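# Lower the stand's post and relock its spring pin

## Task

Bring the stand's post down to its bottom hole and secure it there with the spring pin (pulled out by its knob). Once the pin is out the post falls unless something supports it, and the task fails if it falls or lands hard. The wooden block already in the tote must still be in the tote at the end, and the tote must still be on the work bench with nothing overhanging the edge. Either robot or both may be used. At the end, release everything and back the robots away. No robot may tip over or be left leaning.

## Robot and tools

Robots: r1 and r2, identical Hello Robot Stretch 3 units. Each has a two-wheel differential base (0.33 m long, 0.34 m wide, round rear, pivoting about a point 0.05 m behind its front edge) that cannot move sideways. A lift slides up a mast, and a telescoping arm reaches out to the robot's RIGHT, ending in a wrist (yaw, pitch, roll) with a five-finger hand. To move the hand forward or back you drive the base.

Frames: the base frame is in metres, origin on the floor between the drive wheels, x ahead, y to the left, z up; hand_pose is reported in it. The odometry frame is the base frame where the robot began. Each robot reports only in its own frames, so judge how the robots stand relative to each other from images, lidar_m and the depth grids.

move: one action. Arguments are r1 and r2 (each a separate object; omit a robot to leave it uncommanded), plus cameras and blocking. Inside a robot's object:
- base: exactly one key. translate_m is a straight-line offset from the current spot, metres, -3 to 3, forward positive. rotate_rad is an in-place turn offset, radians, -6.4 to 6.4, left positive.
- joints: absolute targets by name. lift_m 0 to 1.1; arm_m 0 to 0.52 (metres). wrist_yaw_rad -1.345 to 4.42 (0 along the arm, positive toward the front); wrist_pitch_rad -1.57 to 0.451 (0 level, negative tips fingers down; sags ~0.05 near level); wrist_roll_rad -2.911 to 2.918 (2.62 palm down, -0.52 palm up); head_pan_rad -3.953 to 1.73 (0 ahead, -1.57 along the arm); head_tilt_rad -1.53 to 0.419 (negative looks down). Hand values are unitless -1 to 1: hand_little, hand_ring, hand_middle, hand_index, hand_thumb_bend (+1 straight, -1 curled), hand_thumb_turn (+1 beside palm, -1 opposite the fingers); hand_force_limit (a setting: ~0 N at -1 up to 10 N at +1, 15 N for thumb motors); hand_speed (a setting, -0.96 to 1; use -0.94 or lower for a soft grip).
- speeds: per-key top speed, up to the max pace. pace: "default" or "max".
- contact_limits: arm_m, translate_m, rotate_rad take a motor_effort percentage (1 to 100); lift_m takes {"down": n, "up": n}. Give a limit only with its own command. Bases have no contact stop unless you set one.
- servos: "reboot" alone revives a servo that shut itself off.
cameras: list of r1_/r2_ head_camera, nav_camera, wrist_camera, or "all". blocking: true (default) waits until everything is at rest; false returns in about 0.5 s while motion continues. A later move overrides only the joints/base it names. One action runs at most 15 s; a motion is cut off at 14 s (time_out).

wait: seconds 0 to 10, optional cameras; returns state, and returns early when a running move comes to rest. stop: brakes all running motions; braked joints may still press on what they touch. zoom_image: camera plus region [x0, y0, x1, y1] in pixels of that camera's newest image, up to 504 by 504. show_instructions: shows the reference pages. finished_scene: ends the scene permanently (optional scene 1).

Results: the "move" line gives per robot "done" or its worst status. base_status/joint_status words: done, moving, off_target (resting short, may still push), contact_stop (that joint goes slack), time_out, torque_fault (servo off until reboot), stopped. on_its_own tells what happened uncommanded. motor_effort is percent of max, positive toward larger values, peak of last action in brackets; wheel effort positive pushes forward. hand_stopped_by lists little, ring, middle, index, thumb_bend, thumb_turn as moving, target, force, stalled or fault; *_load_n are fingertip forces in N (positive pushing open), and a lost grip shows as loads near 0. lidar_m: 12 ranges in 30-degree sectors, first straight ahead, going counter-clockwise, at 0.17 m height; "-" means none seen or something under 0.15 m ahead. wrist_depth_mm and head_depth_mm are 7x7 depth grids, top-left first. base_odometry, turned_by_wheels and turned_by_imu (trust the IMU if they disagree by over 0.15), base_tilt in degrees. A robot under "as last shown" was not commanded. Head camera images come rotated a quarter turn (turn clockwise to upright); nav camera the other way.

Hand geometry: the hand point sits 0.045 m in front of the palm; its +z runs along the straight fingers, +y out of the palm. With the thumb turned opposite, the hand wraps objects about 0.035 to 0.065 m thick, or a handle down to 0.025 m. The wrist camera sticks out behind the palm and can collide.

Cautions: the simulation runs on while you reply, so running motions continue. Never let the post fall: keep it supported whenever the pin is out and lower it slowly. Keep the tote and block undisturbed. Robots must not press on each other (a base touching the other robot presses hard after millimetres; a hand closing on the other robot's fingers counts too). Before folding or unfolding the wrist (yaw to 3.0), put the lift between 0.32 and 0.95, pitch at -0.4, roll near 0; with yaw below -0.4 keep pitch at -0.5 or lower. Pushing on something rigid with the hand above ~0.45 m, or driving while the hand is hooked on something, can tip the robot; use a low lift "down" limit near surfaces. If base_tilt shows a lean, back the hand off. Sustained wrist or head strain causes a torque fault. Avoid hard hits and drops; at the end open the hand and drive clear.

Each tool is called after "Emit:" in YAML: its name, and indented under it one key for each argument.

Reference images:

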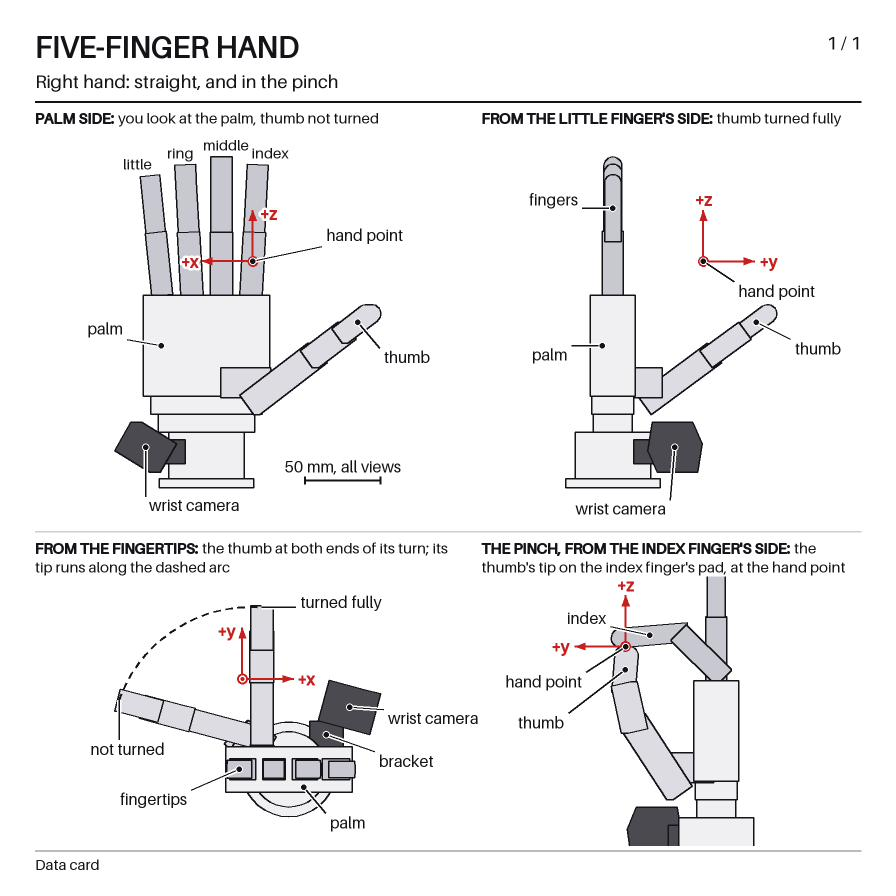

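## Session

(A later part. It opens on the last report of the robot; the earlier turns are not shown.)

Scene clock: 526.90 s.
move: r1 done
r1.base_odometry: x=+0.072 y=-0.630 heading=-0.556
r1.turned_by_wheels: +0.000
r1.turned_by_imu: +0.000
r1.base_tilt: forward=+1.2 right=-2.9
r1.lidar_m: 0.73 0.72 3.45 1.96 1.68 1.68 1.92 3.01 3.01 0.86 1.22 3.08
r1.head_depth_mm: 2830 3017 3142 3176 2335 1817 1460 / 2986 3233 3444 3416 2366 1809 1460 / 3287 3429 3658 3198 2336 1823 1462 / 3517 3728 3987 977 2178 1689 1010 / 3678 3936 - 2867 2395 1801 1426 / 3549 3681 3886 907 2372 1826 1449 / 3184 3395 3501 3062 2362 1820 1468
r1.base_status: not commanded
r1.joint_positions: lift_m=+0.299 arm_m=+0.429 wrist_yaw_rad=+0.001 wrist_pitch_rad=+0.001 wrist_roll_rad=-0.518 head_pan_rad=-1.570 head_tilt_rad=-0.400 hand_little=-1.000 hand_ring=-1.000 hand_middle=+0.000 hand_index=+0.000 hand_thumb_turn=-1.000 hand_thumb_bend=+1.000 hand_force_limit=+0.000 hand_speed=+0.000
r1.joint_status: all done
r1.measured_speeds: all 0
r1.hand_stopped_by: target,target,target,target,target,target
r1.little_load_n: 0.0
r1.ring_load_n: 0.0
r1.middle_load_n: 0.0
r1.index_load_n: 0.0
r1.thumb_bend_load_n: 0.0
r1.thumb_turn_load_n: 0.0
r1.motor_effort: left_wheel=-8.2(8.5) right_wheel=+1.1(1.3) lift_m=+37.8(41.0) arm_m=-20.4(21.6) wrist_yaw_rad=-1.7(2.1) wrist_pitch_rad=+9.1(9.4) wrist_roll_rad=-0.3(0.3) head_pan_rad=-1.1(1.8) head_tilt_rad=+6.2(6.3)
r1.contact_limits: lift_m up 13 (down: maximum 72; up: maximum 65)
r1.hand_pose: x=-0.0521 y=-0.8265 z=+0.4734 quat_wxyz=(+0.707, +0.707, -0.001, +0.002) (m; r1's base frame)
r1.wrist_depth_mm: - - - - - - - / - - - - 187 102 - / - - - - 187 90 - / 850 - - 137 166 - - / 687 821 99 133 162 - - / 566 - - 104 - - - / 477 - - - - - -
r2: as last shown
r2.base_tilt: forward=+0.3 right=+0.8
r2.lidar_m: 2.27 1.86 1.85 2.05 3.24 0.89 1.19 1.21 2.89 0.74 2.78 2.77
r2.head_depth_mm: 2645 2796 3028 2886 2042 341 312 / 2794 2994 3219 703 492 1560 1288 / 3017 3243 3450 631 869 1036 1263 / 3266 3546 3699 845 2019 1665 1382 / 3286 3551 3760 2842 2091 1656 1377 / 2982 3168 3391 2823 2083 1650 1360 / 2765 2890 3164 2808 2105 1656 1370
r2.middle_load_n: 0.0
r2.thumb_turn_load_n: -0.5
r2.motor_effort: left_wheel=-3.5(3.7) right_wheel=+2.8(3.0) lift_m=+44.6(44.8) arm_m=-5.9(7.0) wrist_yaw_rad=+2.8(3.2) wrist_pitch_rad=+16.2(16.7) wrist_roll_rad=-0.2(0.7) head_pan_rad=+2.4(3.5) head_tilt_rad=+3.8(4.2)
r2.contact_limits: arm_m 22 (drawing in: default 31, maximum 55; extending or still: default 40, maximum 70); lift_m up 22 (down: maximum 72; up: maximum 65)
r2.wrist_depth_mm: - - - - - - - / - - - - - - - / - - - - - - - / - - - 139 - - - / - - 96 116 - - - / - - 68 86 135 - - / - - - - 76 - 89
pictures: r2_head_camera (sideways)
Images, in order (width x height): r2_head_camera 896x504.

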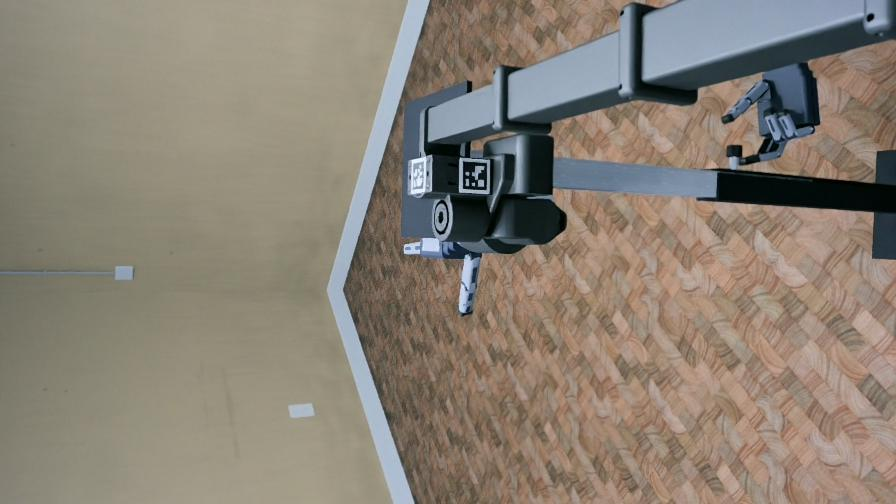

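Emit:
move:
  r1: {"joints": {"arm_m": 0.416}, "speeds": {"arm_m": 0.01}}
  cameras: ["r2_head_camera", "r1_head_camera"]

Emit:
zoom_image:
  camera: "r2_head_camera"
  region: [680, 100, 800, 220]

Scene clock: 532.00 s.
move: r1 done
r1.base_odometry: x=+0.072 y=-0.630 heading=-0.556
r1.turned_by_wheels: +0.000
r1.turned_by_imu: +0.000
r1.base_tilt: forward=+1.3 right=-3.0
r1.lidar_m: 0.73 0.72 3.44 1.96 1.68 1.68 1.93 3.02 3.01 0.86 1.22 3.07
r1.head_depth_mm: 2831 2972 3146 3251 2364 1795 1461 / 3032 3206 3420 3311 2371 1819 1463 / 3221 3455 3735 3171 2375 1803 1468 / 3505 3697 3986 980 2186 1697 1020 / 3731 3950 - 2867 2366 1836 1424 / 3528 3651 3855 908 2371 1798 1466 / 3156 3377 3566 3040 2371 1816 1462
r1.base_status: not commanded
r1.joint_positions: lift_m=+0.299 arm_m=+0.416 wrist_yaw_rad=+0.001 wrist_pitch_rad=+0.001 wrist_roll_rad=-0.518 head_pan_rad=-1.570 head_tilt_rad=-0.400 hand_little=-1.000 hand_ring=-1.000 hand_middle=+0.000 hand_index=+0.000 hand_thumb_turn=-1.000 hand_thumb_bend=+1.000 hand_force_limit=+0.000 hand_speed=+0.000
r1.joint_status: all done
r1.measured_speeds: all 0
r1.hand_stopped_by: target,target,target,target,target,target
r1.little_load_n: 0.0
r1.ring_load_n: 0.0
r1.middle_load_n: 0.0
r1.index_load_n: 0.0
r1.thumb_bend_load_n: -0.5
r1.thumb_turn_load_n: 0.0
r1.motor_effort: left_wheel=-8.1(9.0) right_wheel=+1.0(1.4) lift_m=+25.9(30.7) arm_m=-20.6(22.8) wrist_yaw_rad=-1.5(2.2) wrist_pitch_rad=+9.3(9.4) wrist_roll_rad=-0.1(0.3) head_pan_rad=-0.3(1.4) head_tilt_rad=+5.8(6.4)
r1.contact_limits: lift_m up 13 (down: maximum 72; up: maximum 65)
r1.hand_pose: x=-0.0521 y=-0.8135 z=+0.4734 quat_wxyz=(+0.707, +0.707, -0.001, +0.002) (m; r1's base frame)
r1.wrist_depth_mm: - - - - - - - / - - - - 196 102 - / - - - - 200 90 - / 873 - - 137 167 - - / 689 834 100 133 161 - - / 573 - - 104 - - - / 481 - - - - - -
r2: as last shown
r2.turned_by_imu: -0.001
r2.base_tilt: forward=+0.3 right=+1.0
r2.lidar_m: 2.27 1.86 1.85 2.05 3.26 0.89 1.19 1.21 2.89 0.74 2.78 2.77
r2.head_depth_mm: 2682 2777 2935 2933 2043 340 311 / 2816 3033 3248 706 492 1578 1287 / 3000 3275 3464 630 870 1523 1268 / 3205 3511 3700 840 2032 1665 1384 / 3274 3514 3738 2830 2104 1666 1384 / 2903 3187 3387 2816 2087 1664 1368 / 2742 2899 3105 2839 2095 1662 1373
r2.thumb_turn_load_n: 0.0
r2.motor_effort: left_wheel=-3.1(3.9) right_wheel=+2.8(3.0) lift_m=+44.2(44.5) arm_m=-2.9(4.2) wrist_yaw_rad=+2.8(3.2) wrist_pitch_rad=+16.2(16.6) wrist_roll_rad=-0.3(0.8) head_pan_rad=+2.9(3.9) head_tilt_rad=+4.4(4.6)
r2.contact_limits: arm_m 22 (drawing in: default 31, maximum 55; extending or still: default 40, maximum 70); lift_m up 22 (down: maximum 72; up: maximum 65)
r2.wrist_depth_mm: - - - - - - - / - - - - - - - / - - - - - - - / - - - 139 - - - / - - 96 116 - - - / - - 68 86 133 - - / - - - - 76 - 88
pictures: r1_head_camera (sideways), r2_head_camera (sideways)
Images, in order (width x height): r1_head_camera 896x504, r2_head_camera 896x504.

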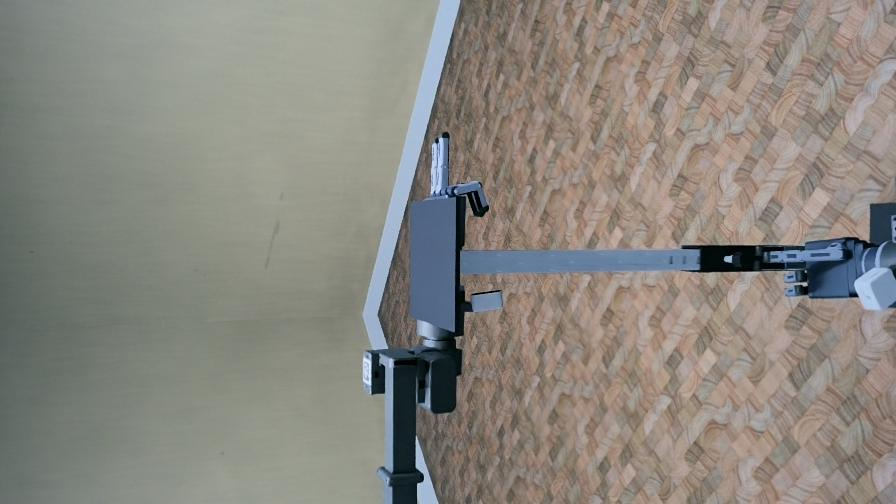

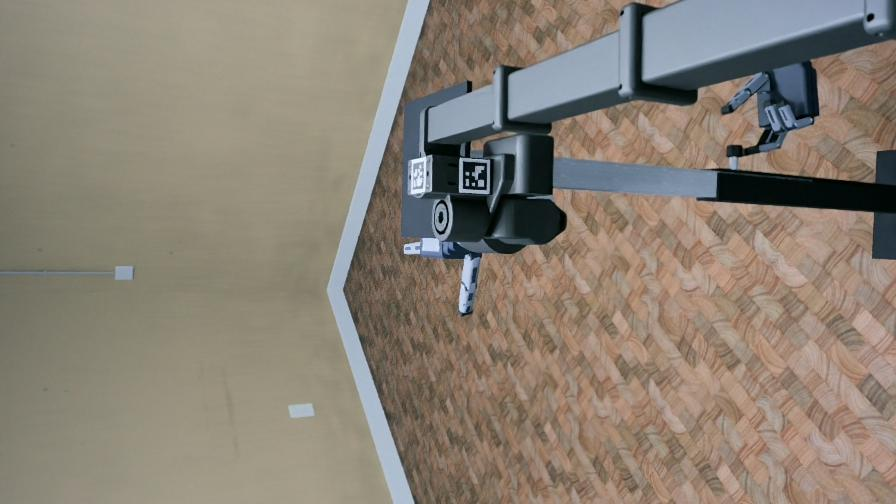

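Scaled by 4.200 from the camera's 896x504 image, which has a finer 1280x720 frame.

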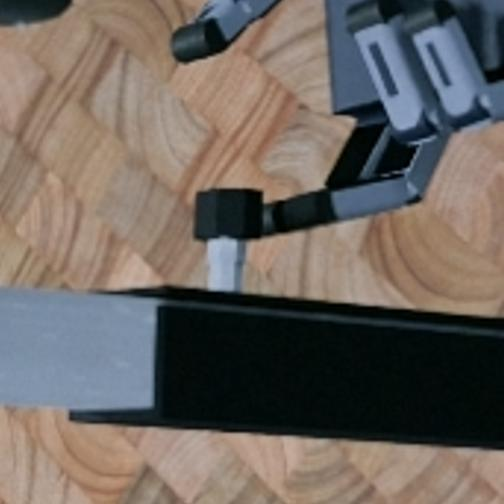

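Emit:
zoom_image:
  camera: "r1_head_camera"
  region: [680, 220, 800, 310]

Emit:
move:
  cameras: ["r1_wrist_camera"]

Scaled by 4.200 from the camera's 896x504 image, which has a finer 1280x720 frame.

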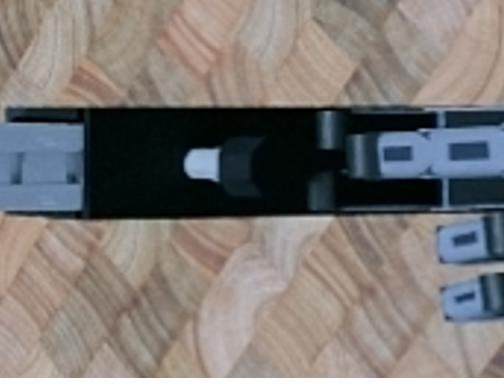

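Scene clock: 538.63 s.
r1.base_odometry: x=+0.072 y=-0.630 heading=-0.556
r1.turned_by_wheels: +0.000
r1.turned_by_imu: +0.000
r1.base_tilt: forward=+1.2 right=-2.8
r1.lidar_m: 0.73 0.72 3.44 1.96 1.68 1.68 1.92 3.00 3.00 0.86 1.22 3.08
r1.head_depth_mm: 2825 2998 3194 3233 2366 1816 1460 / 3042 3205 3452 3435 2367 1814 1468 / 3213 3404 3744 3240 2364 1810 1450 / 3464 3684 3954 978 2171 1703 1012 / 3728 - - 2857 2360 1825 1416 / 3498 3659 3903 907 2368 1814 1459 / 3225 3297 3511 2994 2372 1799 1454
r1.base_status: not commanded
r1.joint_positions: lift_m=+0.299 arm_m=+0.416 wrist_yaw_rad=+0.001 wrist_pitch_rad=+0.001 wrist_roll_rad=-0.518 head_pan_rad=-1.570 head_tilt_rad=-0.400 hand_little=-1.000 hand_ring=-1.000 hand_middle=+0.000 hand_index=+0.000 hand_thumb_turn=-1.000 hand_thumb_bend=+1.000 hand_force_limit=+0.000 hand_speed=+0.000
r1.joint_status: all done
r1.measured_speeds: all 0
r1.hand_stopped_by: target,target,target,target,target,target
r1.little_load_n: 0.0
r1.ring_load_n: 0.0
r1.middle_load_n: 0.0
r1.index_load_n: 0.0
r1.thumb_bend_load_n: 0.0
r1.thumb_turn_load_n: 0.0
r1.motor_effort: left_wheel=-8.3(9.0) right_wheel=+0.5(1.4) lift_m=+19.1(30.7) arm_m=-20.6(22.8) wrist_yaw_rad=-0.5(2.2) wrist_pitch_rad=+8.9(9.4) wrist_roll_rad=-0.2(0.3) head_pan_rad=-0.2(1.4) head_tilt_rad=+5.9(6.4)
r1.contact_limits: lift_m up 13 (down: maximum 72; up: maximum 65)
r1.hand_pose: x=-0.0521 y=-0.8135 z=+0.4734 quat_wxyz=(+0.707, +0.707, -0.001, +0.002) (m; r1's base frame)
r1.wrist_depth_mm: - - - - - - - / - - - - 163 102 - / - - - - 199 90 - / 853 - - 137 167 - - / 678 826 99 132 162 - - / 568 - - 104 - - - / 476 - - - - - -
r2.base_odometry: x=+2.847 y=-0.810 heading=+0.664
r2.turned_by_wheels: +0.000
r2.turned_by_imu: +0.000
r2.base_tilt: forward=+0.1 right=+0.7
r2.lidar_m: 2.27 1.87 1.86 2.05 3.25 0.89 1.19 1.21 2.89 0.74 2.79 2.77
r2.head_depth_mm: 2654 2839 3027 2856 2031 341 311 / 2835 2995 3228 704 493 1585 1294 / 3017 3228 3494 629 871 1526 1274 / 3272 3535 3727 843 2033 1672 1383 / 3302 3463 3736 2805 2111 1669 1373 / 3022 3216 3390 2812 2095 1664 1374 / 2715 2919 3150 2776 2090 1654 1376
r2.base_status: not commanded
r2.joint_positions: lift_m=+0.822 arm_m=+0.470 wrist_yaw_rad=-0.003 wrist_pitch_rad=-0.038 wrist_roll_rad=+2.622 head_pan_rad=-1.570 head_tilt_rad=-0.400 hand_little=-1.000 hand_ring=-1.000 hand_middle=+1.000 hand_index=+1.000 hand_thumb_turn=+1.000 hand_thumb_bend=+1.000 hand_force_limit=-0.500 hand_speed=-0.600
r2.joint_status: not commanded
r2.measured_speeds: all 0
r2.hand_stopped_by: target,target,target,target,target,target
r2.little_load_n: 0.0
r2.ring_load_n: 0.0
r2.middle_load_n: 0.0
r2.index_load_n: 0.0
r2.thumb_bend_load_n: 0.0
r2.thumb_turn_load_n: 0.0
r2.motor_effort: left_wheel=-3.2(3.9) right_wheel=+2.5(3.0) lift_m=+44.0(44.5) arm_m=-0.7(4.2) wrist_yaw_rad=+2.3(3.2) wrist_pitch_rad=+16.2(16.6) wrist_roll_rad=-0.6(0.8) head_pan_rad=+2.9(3.9) head_tilt_rad=+2.9(4.6)
r2.contact_limits: arm_m 22 (drawing in: default 31, maximum 55; extending or still: default 40, maximum 70); lift_m up 22 (down: maximum 72; up: maximum 65)
r2.hand_pose: x=+0.0090 y=-0.8641 z=+0.8669 quat_wxyz=(+0.000, -0.002, -0.721, +0.693) (m; r2's base frame)
r2.wrist_depth_mm: - - - - - - - / - - - - - - - / - - - - - - - / - - - 139 - - - / - - 96 116 - - - / - - 68 87 134 - - / - - - - 76 - 88
pictures: r1_wrist_camera
Images, in order (width x height): r1_wrist_camera 644x364.

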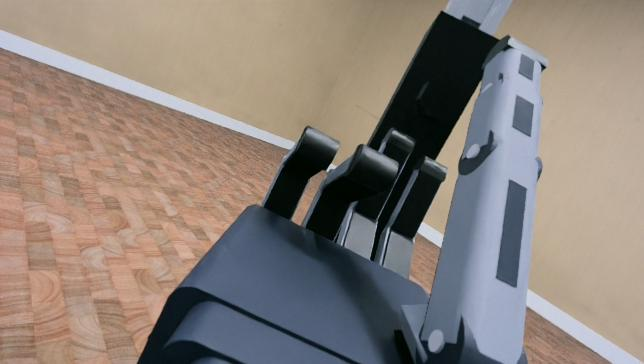

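Emit:
move:
  r1: {"joints": {"lift_m": 0.309}, "contact_limits": {"lift_m": {"up": 13}}, "speeds": {"lift_m": 0.01}}
  cameras: ["r2_head_camera", "r1_head_camera","r1_wrist_camera"]

Emit:
zoom_image:
  camera: "r2_head_camera"
  region: [680, 100, 800, 220]

Emit:
zoom_image:
  camera: "r1_head_camera"
  region: [680, 220, 800, 310]

Scene clock: 604.43 s.
move: r1 done
r1.base_odometry: x=+0.072 y=-0.630 heading=-0.556
r1.turned_by_wheels: +0.000
r1.turned_by_imu: +0.000
r1.base_tilt: forward=+1.6 right=-2.9
r1.lidar_m: 0.73 0.72 3.43 1.97 1.68 1.68 1.93 3.03 3.02 0.86 1.21 3.07
r1.head_depth_mm: 2803 2997 3196 3260 2366 1811 1462 / 2999 3304 3399 3341 2363 1806 1462 / 3271 3381 3631 3185 2379 1798 1467 / 3443 3788 - 982 2204 1687 976 / 3636 3986 - 2890 2361 1811 1437 / 3505 3631 3865 910 2350 1818 1455 / 3167 3393 3541 3008 2370 1812 1454
r1.base_status: not commanded
r1.joint_positions: lift_m=+0.309 arm_m=+0.416 wrist_yaw_rad=+0.001 wrist_pitch_rad=+0.001 wrist_roll_rad=-0.518 head_pan_rad=-1.570 head_tilt_rad=-0.400 hand_little=-1.000 hand_ring=-1.000 hand_middle=+0.000 hand_index=+0.000 hand_thumb_turn=-1.000 hand_thumb_bend=+1.000 hand_force_limit=+0.000 hand_speed=+0.000
r1.joint_status: all done
r1.measured_speeds: all 0
r1.hand_stopped_by: target,target,target,target,target,target
r1.little_load_n: 0.0
r1.ring_load_n: 0.5
r1.middle_load_n: 0.0
r1.index_load_n: 0.0
r1.thumb_bend_load_n: 0.0
r1.thumb_turn_load_n: 0.0
r1.motor_effort: left_wheel=-8.0(8.7) right_wheel=+0.8(1.3) lift_m=+48.5(53.4) arm_m=-20.5(20.8) wrist_yaw_rad=-2.0(2.1) wrist_pitch_rad=+9.2(9.4) wrist_roll_rad=-0.3(0.3) head_pan_rad=-0.6(1.0) head_tilt_rad=+5.5(6.2)
r1.contact_limits: lift_m up 13 (down: maximum 72; up: maximum 65)
r1.hand_pose: x=-0.0521 y=-0.8135 z=+0.4839 quat_wxyz=(+0.707, +0.707, -0.001, +0.002) (m; r1's base frame)
r1.wrist_depth_mm: - - - - - - - / - - - - - 102 - / - - - - 166 90 - / 898 - - 137 166 - - / 710 843 99 133 162 - - / 580 - - 104 - - - / 492 - - - - - -
r2: as last shown
r2.turned_by_imu: -0.001
r2.base_tilt: forward=+0.0 right=+0.8
r2.lidar_m: 2.27 1.87 1.85 2.06 3.26 0.89 1.19 1.21 2.89 0.74 2.79 2.77
r2.head_depth_mm: 2657 2818 3000 2882 2025 341 311 / 2832 3007 3182 704 492 1557 1314 / 3043 3252 3474 630 871 1534 1274 / 3247 3507 3720 843 2020 1658 1371 / 3266 3484 3730 2853 2115 1651 1375 / 2990 3202 3424 2780 2072 1663 1361 / 2809 2945 3091 2825 2096 1654 1371
r2.little_load_n: 0.5
r2.thumb_turn_load_n: -0.5
r2.motor_effort: left_wheel=-3.4(3.8) right_wheel=+2.7(3.0) lift_m=+43.5(44.0) arm_m=+2.0(2.9) wrist_yaw_rad=+2.6(3.3) wrist_pitch_rad=+16.2(16.6) wrist_roll_rad=-0.4(0.8) head_pan_rad=+3.6(3.6) head_tilt_rad=+4.5(5.0)
r2.contact_limits: arm_m 22 (drawing in: default 31, maximum 55; extending or still: default 40, maximum 70); lift_m up 22 (down: maximum 72; up: maximum 65)
r2.wrist_depth_mm: - - - - - - - / - - - - - - - / - - - - - - - / - - - 139 - - - / - - 96 116 - - - / - - 67 86 134 - - / - - - - 76 - 88
pictures: r1_head_camera (sideways), r1_wrist_camera, r2_head_camera (sideways)
Images, in order (width x height): r1_head_camera 896x504, r1_wrist_camera 644x364, r2_head_camera 896x504.

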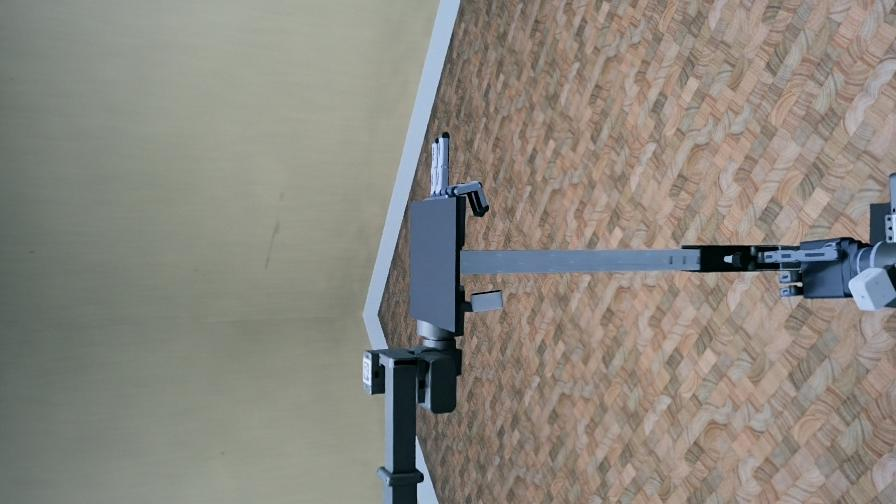

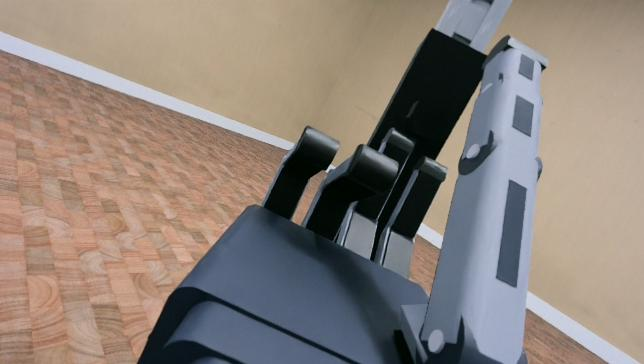

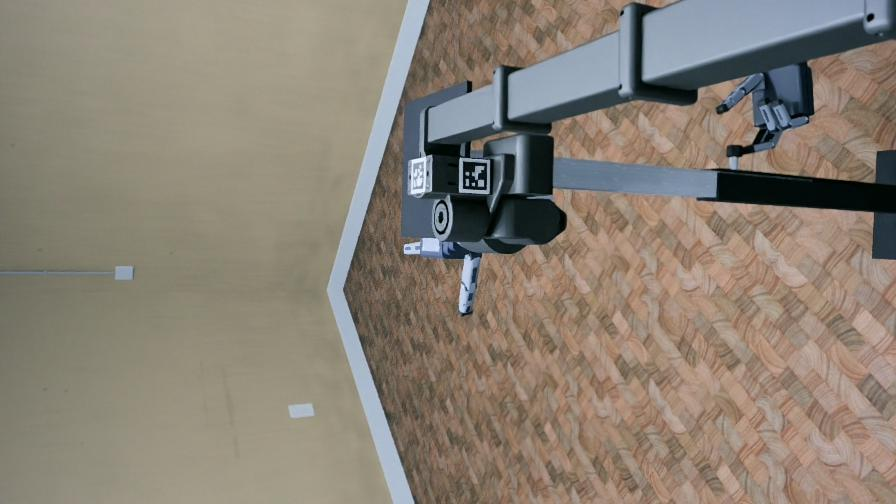

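Scaled by 4.200 from the camera's 896x504 image, which has a finer 1280x720 frame.

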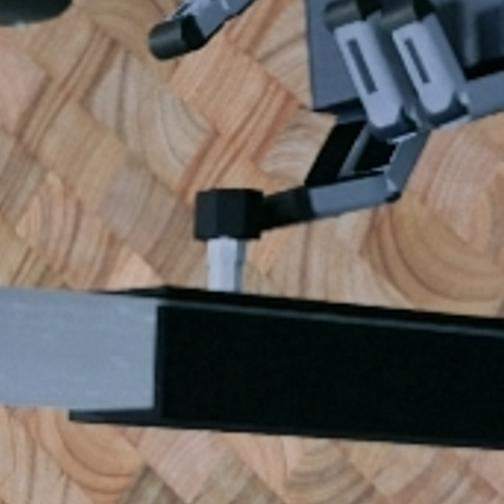

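Scaled by 4.200 from the camera's 896x504 image, which has a finer 1280x720 frame.

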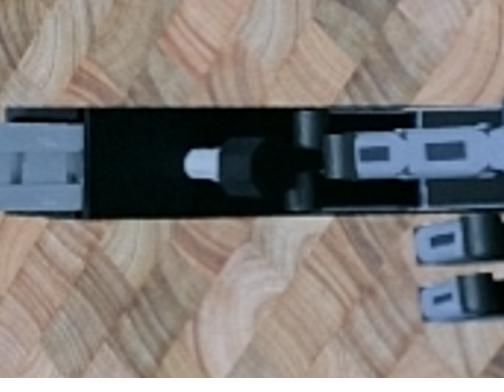

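Emit:
move:
  r1: {"joints": {"lift_m": 0.319}, "contact_limits": {"lift_m": {"up": 13}}, "speeds": {"lift_m": 0.01}}
  cameras: ["r2_head_camera", "r1_head_camera","r1_wrist_camera"]

Emit:
zoom_image:
  camera: "r2_head_camera"
  region: [680, 100, 800, 220]

Emit:
zoom_image:
  camera: "r1_head_camera"
  region: [680, 220, 800, 310]

Emit:
zoom_image:
  camera: "r1_wrist_camera"
  region: [300, 0, 560, 240]

Scene clock: 610.83 s.
move: r1 contact_stop
r1.base_odometry: x=+0.072 y=-0.630 heading=-0.556
r1.turned_by_wheels: +0.000
r1.turned_by_imu: +0.000
r1.base_tilt: forward=+1.3 right=-3.0
r1.lidar_m: 0.73 0.72 3.44 1.97 1.68 1.68 1.92 3.02 3.01 0.86 1.22 3.08
r1.head_depth_mm: 2828 2998 3164 3229 2340 1796 1452 / 3013 3252 3394 3400 2365 1798 1467 / 3236 3474 3673 3159 2363 1807 1468 / 3486 3815 - 977 2165 1695 971 / 3697 3969 - 2859 2358 1817 1422 / 3485 3671 3903 906 2357 1811 1467 / 3189 3391 3567 3018 2379 1824 1457
r1.base_status: not commanded
r1.joint_positions: lift_m=+0.319 arm_m=+0.416 wrist_yaw_rad=+0.001 wrist_pitch_rad=-0.022 wrist_roll_rad=-0.518 head_pan_rad=-1.570 head_tilt_rad=-0.400 hand_little=-1.000 hand_ring=-1.000 hand_middle=+0.000 hand_index=+0.000 hand_thumb_turn=-1.000 hand_thumb_bend=+1.000 hand_force_limit=+0.000 hand_speed=+0.000
r1.joint_status: lift_m contact_stop (moved +0.010 of +0.010)
r1.measured_speeds: all 0
r1.hand_stopped_by: target,target,target,target,target,target
r1.little_load_n: 0.0
r1.ring_load_n: 0.0
r1.middle_load_n: 0.0
r1.index_load_n: 0.0
r1.thumb_bend_load_n: 0.0
r1.thumb_turn_load_n: 0.0
r1.on_its_own: lift_m is slack since a contact_stop
r1.motor_effort: left_wheel=-7.9(9.1) right_wheel=+0.7(1.2) lift_m=+31.4(55.7) arm_m=-19.4(20.0) wrist_yaw_rad=-1.0(2.2) wrist_pitch_rad=+13.5(13.9) wrist_roll_rad=-0.2(0.3) head_pan_rad=-0.1(0.9) head_tilt_rad=+5.7(6.0)
r1.contact_limits: lift_m up 13 (down: maximum 72; up: maximum 65)
r1.hand_pose: x=-0.0521 y=-0.8143 z=+0.4878 quat_wxyz=(+0.699, +0.715, -0.001, +0.002) (m; r1's base frame)
r1.wrist_depth_mm: - - - - - - - / - - - - - 103 - / - - - - 165 90 - / 854 - - 137 167 - - / 684 824 99 133 161 - - / 575 - - 104 - - - / 489 - - - - - -
r2: as last shown
r2.base_tilt: forward=+0.1 right=+0.8
r2.lidar_m: 2.27 1.86 1.86 2.06 3.25 0.89 1.19 1.21 2.89 0.74 2.78 2.76
r2.head_depth_mm: 2647 2805 3004 2890 2029 340 311 / 2830 3020 3193 704 492 1580 1312 / 3052 3221 3498 630 870 1524 1271 / 3238 3464 3726 842 2023 1667 1372 / 3260 3537 3683 2859 2088 1664 1377 / 2982 3208 3394 2836 2088 1660 1368 / 2765 2914 3101 2828 2081 1643 1373
r2.little_load_n: 0.0
r2.motor_effort: left_wheel=-3.3(3.6) right_wheel=+2.8(3.0) lift_m=+43.4(43.7) arm_m=+5.5(5.6) wrist_yaw_rad=+2.5(3.3) wrist_pitch_rad=+16.2(16.6) wrist_roll_rad=-0.6(0.6) head_pan_rad=+3.1(3.8) head_tilt_rad=+4.0(5.2)
r2.contact_limits: arm_m 22 (drawing in: default 31, maximum 55; extending or still: default 40, maximum 70); lift_m up 22 (down: maximum 72; up: maximum 65)
r2.wrist_depth_mm: - - - - - - - / - - - - - - - / - - - - - - - / - - - 139 - - - / - - 96 116 - - - / - - 68 86 134 - - / - - - - 76 - 88
pictures: r1_head_camera (sideways), r1_wrist_camera, r2_head_camera (sideways)
Images, in order (width x height): r1_head_camera 896x504, r1_wrist_camera 644x364, r2_head_camera 896x504.

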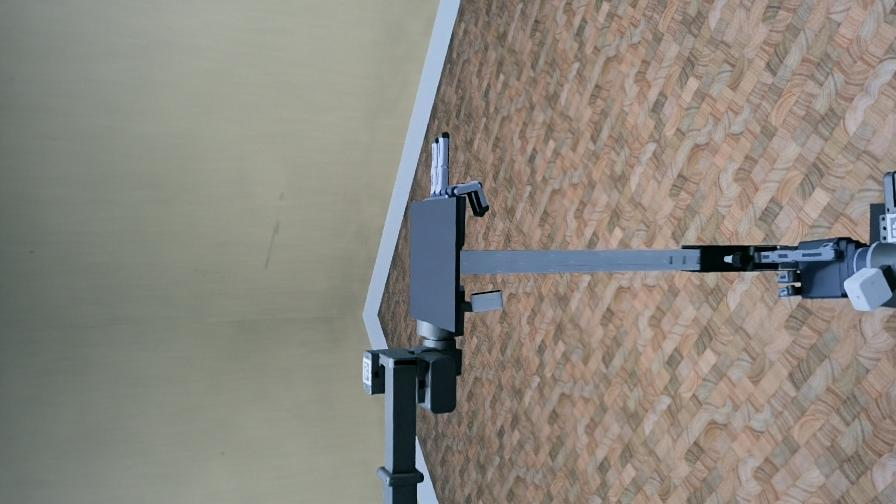

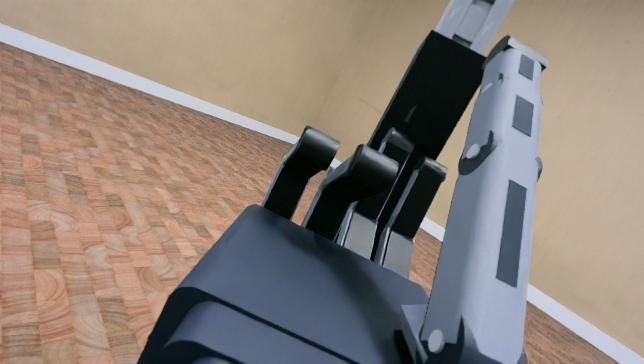

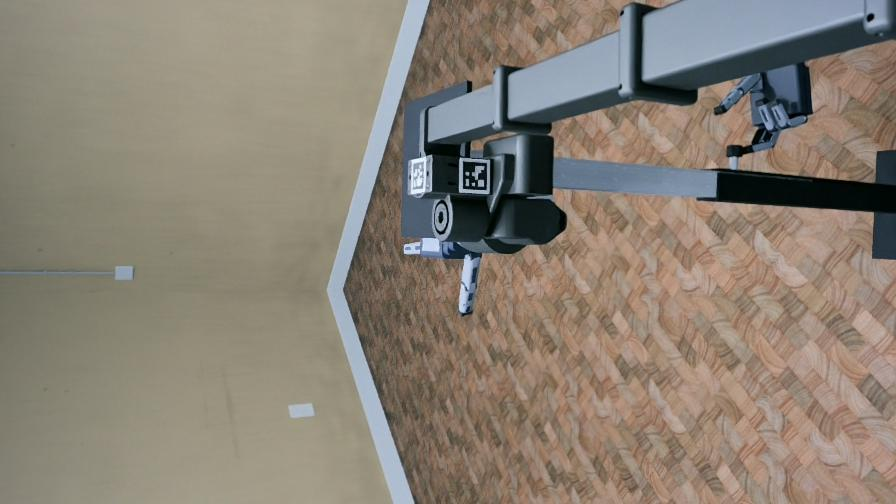

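Scaled by 4.200 from the camera's 896x504 image, which has a finer 1280x720 frame.

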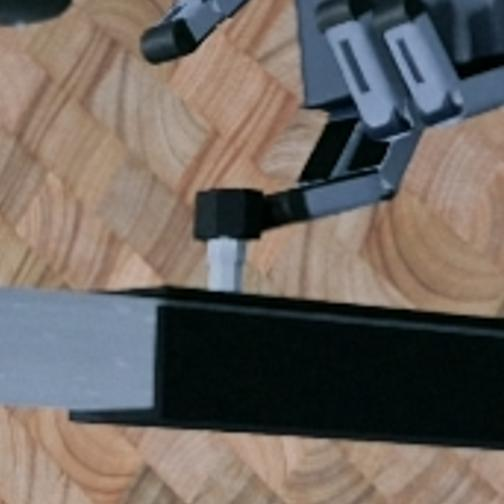

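Scaled by 4.200 from the camera's 896x504 image, which has a finer 1280x720 frame.

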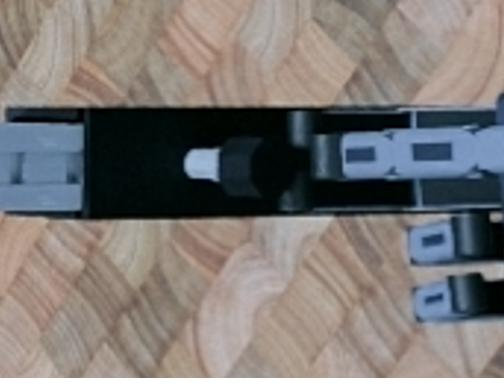

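Scaled by 1.938.

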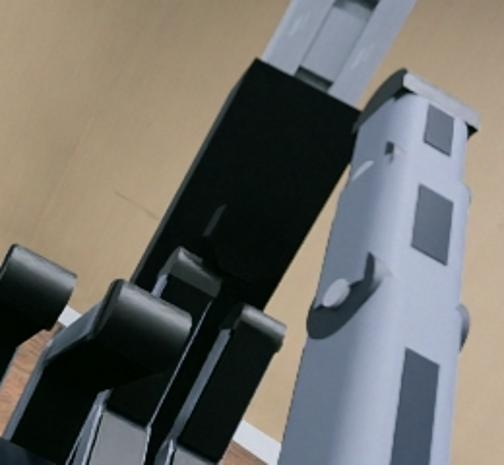

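Emit:
move:
  r1: {"joints": {"lift_m": 0.302}, "speeds": {"lift_m": 0.03}}

Emit:
move:
  r1: {"base": {"translate_m": 0.002}, "joints": {"arm_m": 0.437}, "speeds": {"arm_m": 0.03}}
  cameras: ["r1_head_camera"]

Emit:
zoom_image:
  camera: "r1_head_camera"
  region: [680, 220, 800, 310]

Scene clock: 637.17 s.
move: r1 done
r1.base_odometry: x=+0.072 y=-0.630 heading=-0.556
r1.turned_by_wheels: +0.000
r1.turned_by_imu: +0.000
r1.base_tilt: forward=+0.9 right=-3.0
r1.lidar_m: 0.73 0.72 3.45 1.97 1.67 1.68 1.92 3.02 3.02 0.86 1.22 3.08
r1.head_depth_mm: 2830 2993 3187 3210 2337 1814 1451 / 3040 3227 3501 3429 2340 1798 1464 / 3235 3499 3687 3223 2340 1815 1460 / 3523 3746 - 976 2169 1690 1013 / 3725 3959 - 2867 2378 1813 1429 / 3534 3647 3846 907 2326 1816 1462 / 3176 3377 3530 3036 2365 1821 1466
r1.base_status: not commanded
r1.joint_positions: lift_m=+0.302 arm_m=+0.416 wrist_yaw_rad=+0.001 wrist_pitch_rad=-0.001 wrist_roll_rad=-0.518 head_pan_rad=-1.570 head_tilt_rad=-0.400 hand_little=-1.000 hand_ring=-1.000 hand_middle=+0.000 hand_index=+0.000 hand_thumb_turn=-1.000 hand_thumb_bend=+1.000 hand_force_limit=+0.000 hand_speed=+0.000
r1.joint_status: all done
r1.measured_speeds: all 0
r1.hand_stopped_by: target,target,target,target,target,target
r1.little_load_n: 0.0
r1.ring_load_n: 0.0
r1.middle_load_n: 0.0
r1.index_load_n: 0.0
r1.thumb_bend_load_n: 0.0
r1.thumb_turn_load_n: 0.0
r1.motor_effort: left_wheel=-7.7(8.8) right_wheel=+0.5(1.2) lift_m=+14.0(29.2) arm_m=-17.3(17.9) wrist_yaw_rad=-1.6(2.4) wrist_pitch_rad=+9.8(13.5) wrist_roll_rad=-0.3(0.3) head_pan_rad=-0.6(1.1) head_tilt_rad=+5.5(6.0)
r1.hand_pose: x=-0.0521 y=-0.8136 z=+0.4763 quat_wxyz=(+0.706, +0.708, -0.001, +0.002) (m; r1's base frame)
r1.wrist_depth_mm: - - - - - - - / - - - - 162 102 - / - - - - 200 90 - / 863 - - 136 167 - - / 688 818 99 133 162 - - / 562 - - 104 - - - / 483 - - - - - -
r2: as last shown
r2.turned_by_imu: +0.000
r2.base_tilt: forward=+0.1 right=+0.9
r2.lidar_m: 2.27 1.87 1.85 2.05 3.26 0.89 1.19 1.21 2.89 0.74 2.78 2.77
r2.head_depth_mm: 2635 2842 2999 2865 2043 341 311 / 2817 2959 3216 703 493 1578 1315 / 2992 3305 3437 629 873 1529 1273 / 3295 3519 3689 844 2036 1664 1377 / 3297 3476 3770 2854 2104 1661 1376 / 2983 3184 3365 2833 2086 1654 1370 / 2742 2945 3107 2804 2088 1654 1371
r2.thumb_turn_load_n: 0.0
r2.motor_effort: left_wheel=-3.6(3.8) right_wheel=+2.8(3.1) lift_m=+43.2(43.5) arm_m=+8.2(8.2) wrist_yaw_rad=+2.1(3.1) wrist_pitch_rad=+15.9(16.5) wrist_roll_rad=-0.4(0.7) head_pan_rad=+2.9(3.4) head_tilt_rad=+4.8(5.3)
r2.contact_limits: arm_m 22 (drawing in: default 31, maximum 55; extending or still: default 40, maximum 70); lift_m up 22 (down: maximum 72; up: maximum 65)
r2.wrist_depth_mm: - - - - - - - / - - - - - - - / - - - - - - - / - - - 139 - - - / - - 96 116 - - - / - - 67 86 134 - - / - - - - 76 - 89
pictures: none

Scene clock: 638.37 s.
move: r1 done
r1.base_odometry: x=+0.074 y=-0.632 heading=-0.556
r1.turned_by_wheels: +0.000
r1.turned_by_imu: +0.000
r1.base_tilt: forward=+1.4 right=-2.8
r1.lidar_m: 0.73 0.72 3.43 1.96 1.68 1.68 1.92 3.03 3.01 0.86 1.22 3.08
r1.head_depth_mm: 2861 3041 3192 3256 2356 1812 1461 / 3037 3191 3430 3377 2371 1818 1462 / 3255 3450 3748 3197 2358 1822 1458 / 3520 3790 - 977 2182 1697 1008 / 3758 3930 - 2872 2375 1810 1428 / 3455 3715 3884 2865 2374 1811 1459 / 3227 3395 3510 3035 2366 1822 1460
r1.base_status: done
r1.joint_positions: lift_m=+0.302 arm_m=+0.437 wrist_yaw_rad=+0.001 wrist_pitch_rad=+0.000 wrist_roll_rad=-0.518 head_pan_rad=-1.570 head_tilt_rad=-0.400 hand_little=-1.000 hand_ring=-1.000 hand_middle=+0.000 hand_index=+0.000 hand_thumb_turn=-1.000 hand_thumb_bend=+1.000 hand_force_limit=+0.000 hand_speed=+0.000
r1.joint_status: all done
r1.measured_speeds: all 0
r1.hand_stopped_by: target,target,target,target,target,target
r1.little_load_n: 0.0
r1.ring_load_n: 0.0
r1.middle_load_n: 0.0
r1.index_load_n: 0.0
r1.thumb_bend_load_n: 0.0
r1.thumb_turn_load_n: 0.0
r1.motor_effort: left_wheel=+2.9(4.1) right_wheel=+4.6(6.7) lift_m=+14.4(14.6) arm_m=+20.0(21.5) wrist_yaw_rad=-1.3(2.1) wrist_pitch_rad=+9.3(9.7) wrist_roll_rad=-0.3(0.3) head_pan_rad=-0.3(1.5) head_tilt_rad=+5.1(5.9)
r1.hand_pose: x=-0.0521 y=-0.8346 z=+0.4765 quat_wxyz=(+0.707, +0.708, -0.001, +0.002) (m; r1's base frame)
r1.wrist_depth_mm: - - - - - - - / - - - - - 103 - / - - - - 180 90 - / 870 - - 137 167 - - / 693 831 99 132 161 - - / 569 - - 104 - - - / 482 - - - - - -
r2: as last shown
r2.base_tilt: forward=+0.2 right=+0.9
r2.lidar_m: 2.27 1.87 1.86 2.06 3.24 0.89 1.19 1.21 2.89 0.74 2.79 2.76
r2.head_depth_mm: 2669 2812 2997 2877 2065 341 311 / 2842 2987 3204 706 492 1580 1285 / 3016 3213 3504 629 869 1007 1274 / 3192 3546 3709 840 2037 1671 1375 / 3294 3428 3674 2848 2098 1661 1370 / 3011 3166 3474 2838 2091 1658 1367 / 2746 2952 3112 2832 2086 1650 1375
r2.motor_effort: left_wheel=-3.6(3.6) right_wheel=+2.7(3.1) lift_m=+43.2(43.3) arm_m=+9.2(9.2) wrist_yaw_rad=+2.9(3.2) wrist_pitch_rad=+16.0(16.6) wrist_roll_rad=-0.6(0.8) head_pan_rad=+3.0(3.8) head_tilt_rad=+4.9(5.3)
r2.contact_limits: arm_m 22 (drawing in: default 31, maximum 55; extending or still: default 40, maximum 70); lift_m up 22 (down: maximum 72; up: maximum 65)
r2.wrist_depth_mm: - - - - - - - / - - - - - - - / - - - - - - - / - - - 139 - - - / - - 96 116 - - - / - - 68 86 134 - - / - - - - 76 - 89
pictures: r1_head_camera (sideways)
Images, in order (width x height): r1_head_camera 896x504.

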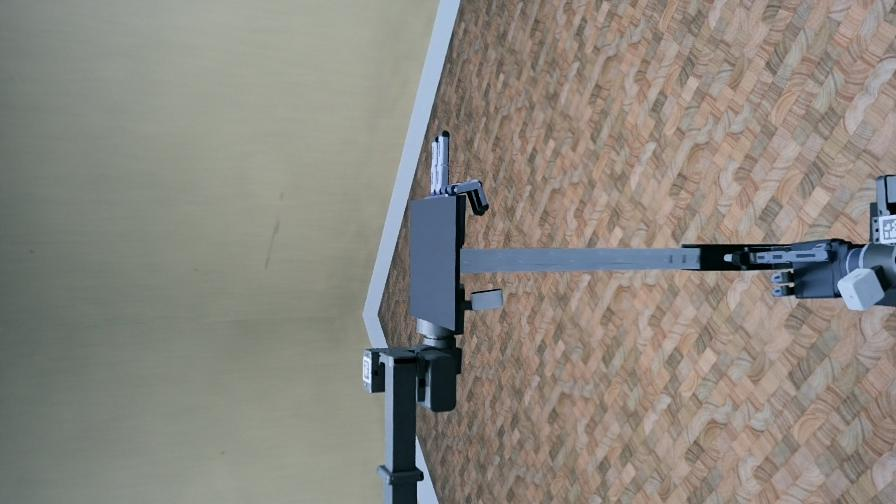

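Scaled by 4.200 from the camera's 896x504 image, which has a finer 1280x720 frame.

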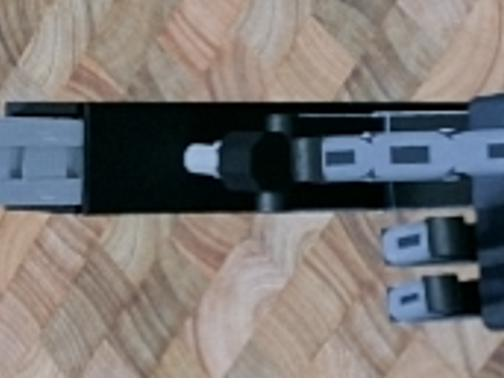

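Emit:
move:
  r1: {"joints": {"arm_m": 0.434}, "speeds": {"arm_m": 0.02}}

Emit:
move:
  r1: {"joints": {"lift_m": 0.313}, "contact_limits": {"lift_m": {"up": 12}}, "speeds": {"lift_m": 0.01}}
  cameras: ["r2_head_camera", "r1_head_camera","r1_wrist_camera"]

Emit:
zoom_image:
  camera: "r2_head_camera"
  region: [680, 100, 800, 220]

Emit:
zoom_image:
  camera: "r1_wrist_camera"
  region: [300, 0, 560, 240]

Scene clock: 643.17 s.
move: r1 done
r1.base_odometry: x=+0.074 y=-0.632 heading=-0.556
r1.turned_by_wheels: +0.000
r1.turned_by_imu: +0.000
r1.base_tilt: forward=+1.2 right=-2.9
r1.lidar_m: 0.73 0.72 3.43 1.97 1.68 1.68 1.93 3.02 3.02 0.86 1.22 3.07
r1.head_depth_mm: 2846 2980 3148 3173 2344 1811 1461 / 3009 3196 3436 3337 2320 1811 1467 / 3275 3493 3705 3202 2377 1814 1467 / 3407 3734 - 980 2159 1706 1012 / 3722 3956 - 2887 2341 1810 1427 / 3465 3607 3839 2873 2394 1811 1468 / 3164 3385 3481 3031 2385 1807 1474
r1.base_status: not commanded
r1.joint_positions: lift_m=+0.302 arm_m=+0.434 wrist_yaw_rad=+0.001 wrist_pitch_rad=+0.000 wrist_roll_rad=-0.518 head_pan_rad=-1.570 head_tilt_rad=-0.400 hand_little=-1.000 hand_ring=-1.000 hand_middle=+0.000 hand_index=+0.000 hand_thumb_turn=-1.000 hand_thumb_bend=+1.000 hand_force_limit=+0.000 hand_speed=+0.000
r1.joint_status: all done
r1.measured_speeds: all 0
r1.hand_stopped_by: target,target,target,target,target,target
r1.little_load_n: 0.0
r1.ring_load_n: 0.0
r1.middle_load_n: 0.0
r1.index_load_n: 0.0
r1.thumb_bend_load_n: 0.0
r1.thumb_turn_load_n: 0.5
r1.motor_effort: left_wheel=+2.4(3.9) right_wheel=+4.3(5.0) lift_m=+15.0(15.7) arm_m=-20.1(21.1) wrist_yaw_rad=-0.9(2.0) wrist_pitch_rad=+9.6(9.6) wrist_roll_rad=-0.3(0.3) head_pan_rad=-0.7(0.7) head_tilt_rad=+5.8(6.0)
r1.hand_pose: x=-0.0521 y=-0.8315 z=+0.4766 quat_wxyz=(+0.707, +0.707, -0.001, +0.002) (m; r1's base frame)
r1.wrist_depth_mm: - - - - - - - / - - - - - 102 - / - - - - 182 90 - / 871 - - 137 166 - - / 684 831 100 133 162 - - / 577 - - 104 - - - / 479 - - - - - -
r2: as last shown
r2.base_tilt: forward=+0.1 right=+0.8
r2.lidar_m: 2.27 1.87 1.86 2.05 3.24 0.89 1.19 1.21 2.89 0.74 2.79 2.77
r2.head_depth_mm: 2659 2786 2976 2818 2035 341 311 / 2822 3037 3212 706 493 1574 1277 / 2991 3247 3529 629 872 1525 1273 / 3261 3486 3713 845 2031 1675 1383 / 3276 3527 3737 2831 2118 1672 1367 / 2992 3202 3403 2828 2094 1655 1372 / 2759 2931 3113 2777 2089 1652 1368
r2.thumb_turn_load_n: -0.5
r2.motor_effort: left_wheel=-3.2(3.7) right_wheel=+2.6(2.9) lift_m=+42.9(43.0) arm_m=+11.4(11.4) wrist_yaw_rad=+2.1(3.3) wrist_pitch_rad=+16.2(16.5) wrist_roll_rad=-0.3(0.7) head_pan_rad=+3.0(3.2) head_tilt_rad=+4.7(5.4)
r2.contact_limits: arm_m 22 (drawing in: default 31, maximum 55; extending or still: default 40, maximum 70); lift_m up 22 (down: maximum 72; up: maximum 65)
r2.wrist_depth_mm: - - - - - - - / - - - - - - - / - - - - - - - / - - - 139 - - - / - - 96 116 - - - / - - 68 87 134 - - / - - - - 76 - 88
pictures: none

Scene clock: 644.60 s.
move: r1 done
r1.base_odometry: x=+0.074 y=-0.632 heading=-0.556
r1.turned_by_wheels: +0.000
r1.turned_by_imu: +0.000
r1.base_tilt: forward=+1.1 right=-2.9
r1.lidar_m: 0.73 0.72 3.43 1.96 1.68 1.68 1.93 3.02 3.02 0.86 1.21 3.07
r1.head_depth_mm: 2839 3019 3216 3220 2351 1794 1469 / 3018 3211 3415 3374 2360 1799 1455 / 3209 3460 3684 3216 2330 1801 1472 / 3556 3760 - 979 2179 1686 984 / 3751 - - 2885 2375 1809 1424 / 3432 3725 3889 2874 2360 1808 1460 / 3202 3301 3575 3010 2364 1810 1457
r1.base_status: not commanded
r1.joint_positions: lift_m=+0.313 arm_m=+0.434 wrist_yaw_rad=+0.001 wrist_pitch_rad=+0.000 wrist_roll_rad=-0.518 head_pan_rad=-1.570 head_tilt_rad=-0.400 hand_little=-1.000 hand_ring=-1.000 hand_middle=+0.000 hand_index=+0.000 hand_thumb_turn=-1.000 hand_thumb_bend=+1.000 hand_force_limit=+0.000 hand_speed=+0.000
r1.joint_status: all done
r1.measured_speeds: all 0
r1.hand_stopped_by: target,target,target,target,target,target
r1.little_load_n: 0.0
r1.ring_load_n: 0.0
r1.middle_load_n: 0.0
r1.index_load_n: 0.0
r1.thumb_bend_load_n: 0.0
r1.thumb_turn_load_n: 0.0
r1.motor_effort: left_wheel=+2.3(3.7) right_wheel=+4.8(5.1) lift_m=+48.5(53.8) arm_m=-19.1(20.1) wrist_yaw_rad=-1.5(2.1) wrist_pitch_rad=+9.3(9.8) wrist_roll_rad=-0.3(0.3) head_pan_rad=+0.3(1.0) head_tilt_rad=+5.6(6.0)
r1.contact_limits: lift_m up 12 (down: maximum 72; up: maximum 65)
r1.hand_pose: x=-0.0521 y=-0.8315 z=+0.4876 quat_wxyz=(+0.707, +0.707, -0.001, +0.002) (m; r1's base frame)
r1.wrist_depth_mm: - - - - - - - / - - - - - 102 - / - - - - 165 90 - / 884 - - 137 166 - - / 704 856 99 133 162 - - / 593 - - 104 - - - / 497 - - - - - -
r2: as last shown
r2.base_tilt: forward=+0.2 right=+0.7
r2.lidar_m: 2.27 1.87 1.85 2.06 3.24 0.89 1.19 1.21 2.89 0.74 2.79 2.76
r2.head_depth_mm: 2654 2828 2953 2884 2045 340 311 / 2889 3018 3211 706 491 1585 1315 / 3026 3242 3494 629 869 1023 1270 / 3255 3483 3772 844 2016 1676 1376 / 3286 3514 3795 2892 2115 1660 1386 / 2969 3219 3398 2833 2086 1656 1370 / 2735 2917 3087 2805 2086 1643 1370
r2.thumb_turn_load_n: 0.0
r2.motor_effort: left_wheel=-3.5(3.8) right_wheel=+2.7(3.0) lift_m=+42.7(42.9) arm_m=+11.2(11.7) wrist_yaw_rad=+2.5(3.0) wrist_pitch_rad=+16.1(16.6) wrist_roll_rad=-0.6(0.6) head_pan_rad=+3.1(3.5) head_tilt_rad=+4.7(5.3)
r2.contact_limits: arm_m 22 (drawing in: default 31, maximum 55; extending or still: default 40, maximum 70); lift_m up 22 (down: maximum 72; up: maximum 65)
r2.wrist_depth_mm: - - - - - - - / - - - - - - - / - - - - - - - / - - - 139 - - - / - - 96 116 - - - / - - 67 86 134 - - / - - - - 76 - 88
pictures: r1_head_camera (sideways), r1_wrist_camera, r2_head_camera (sideways)
Images, in order (width x height): r1_head_camera 896x504, r1_wrist_camera 644x364, r2_head_camera 896x504.

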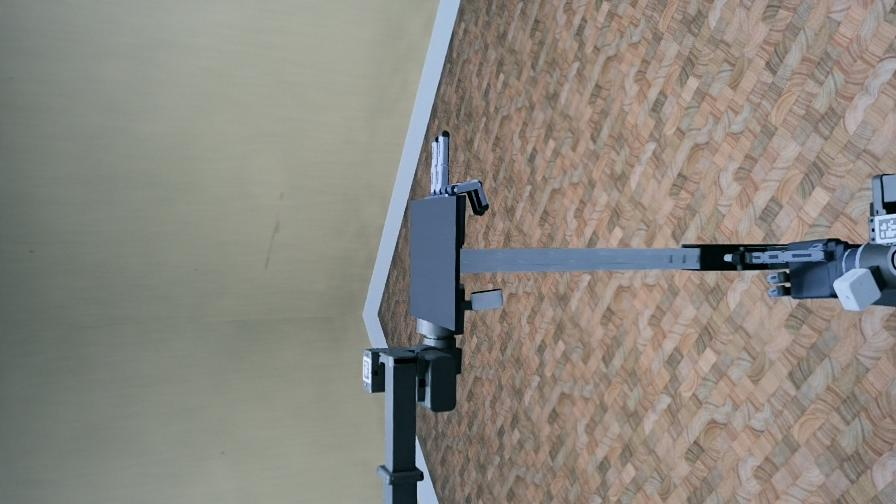

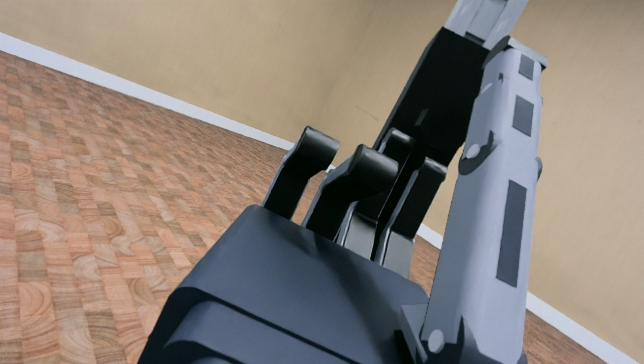

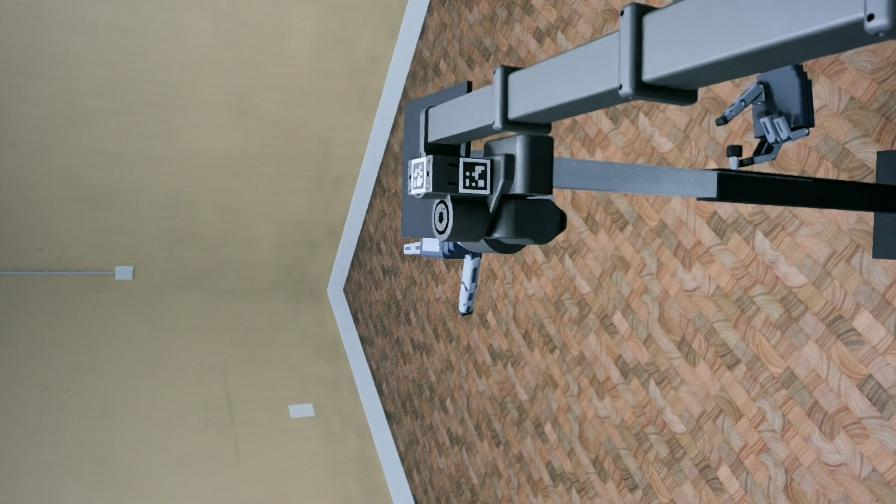

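Scaled by 4.200 from the camera's 896x504 image, which has a finer 1280x720 frame.

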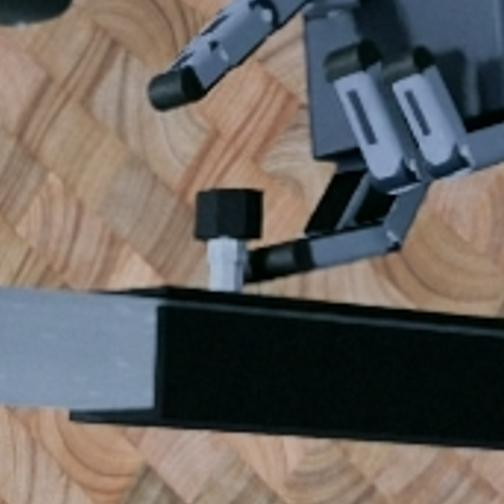

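Scaled by 1.938.

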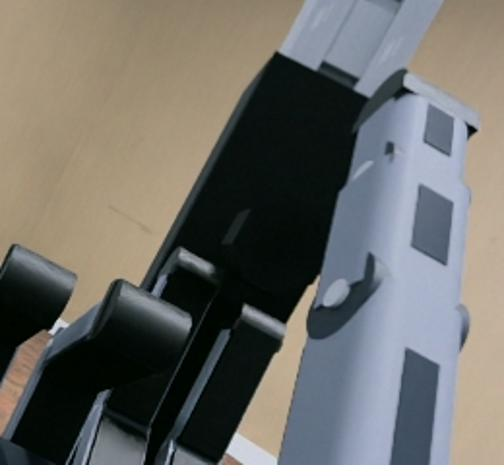

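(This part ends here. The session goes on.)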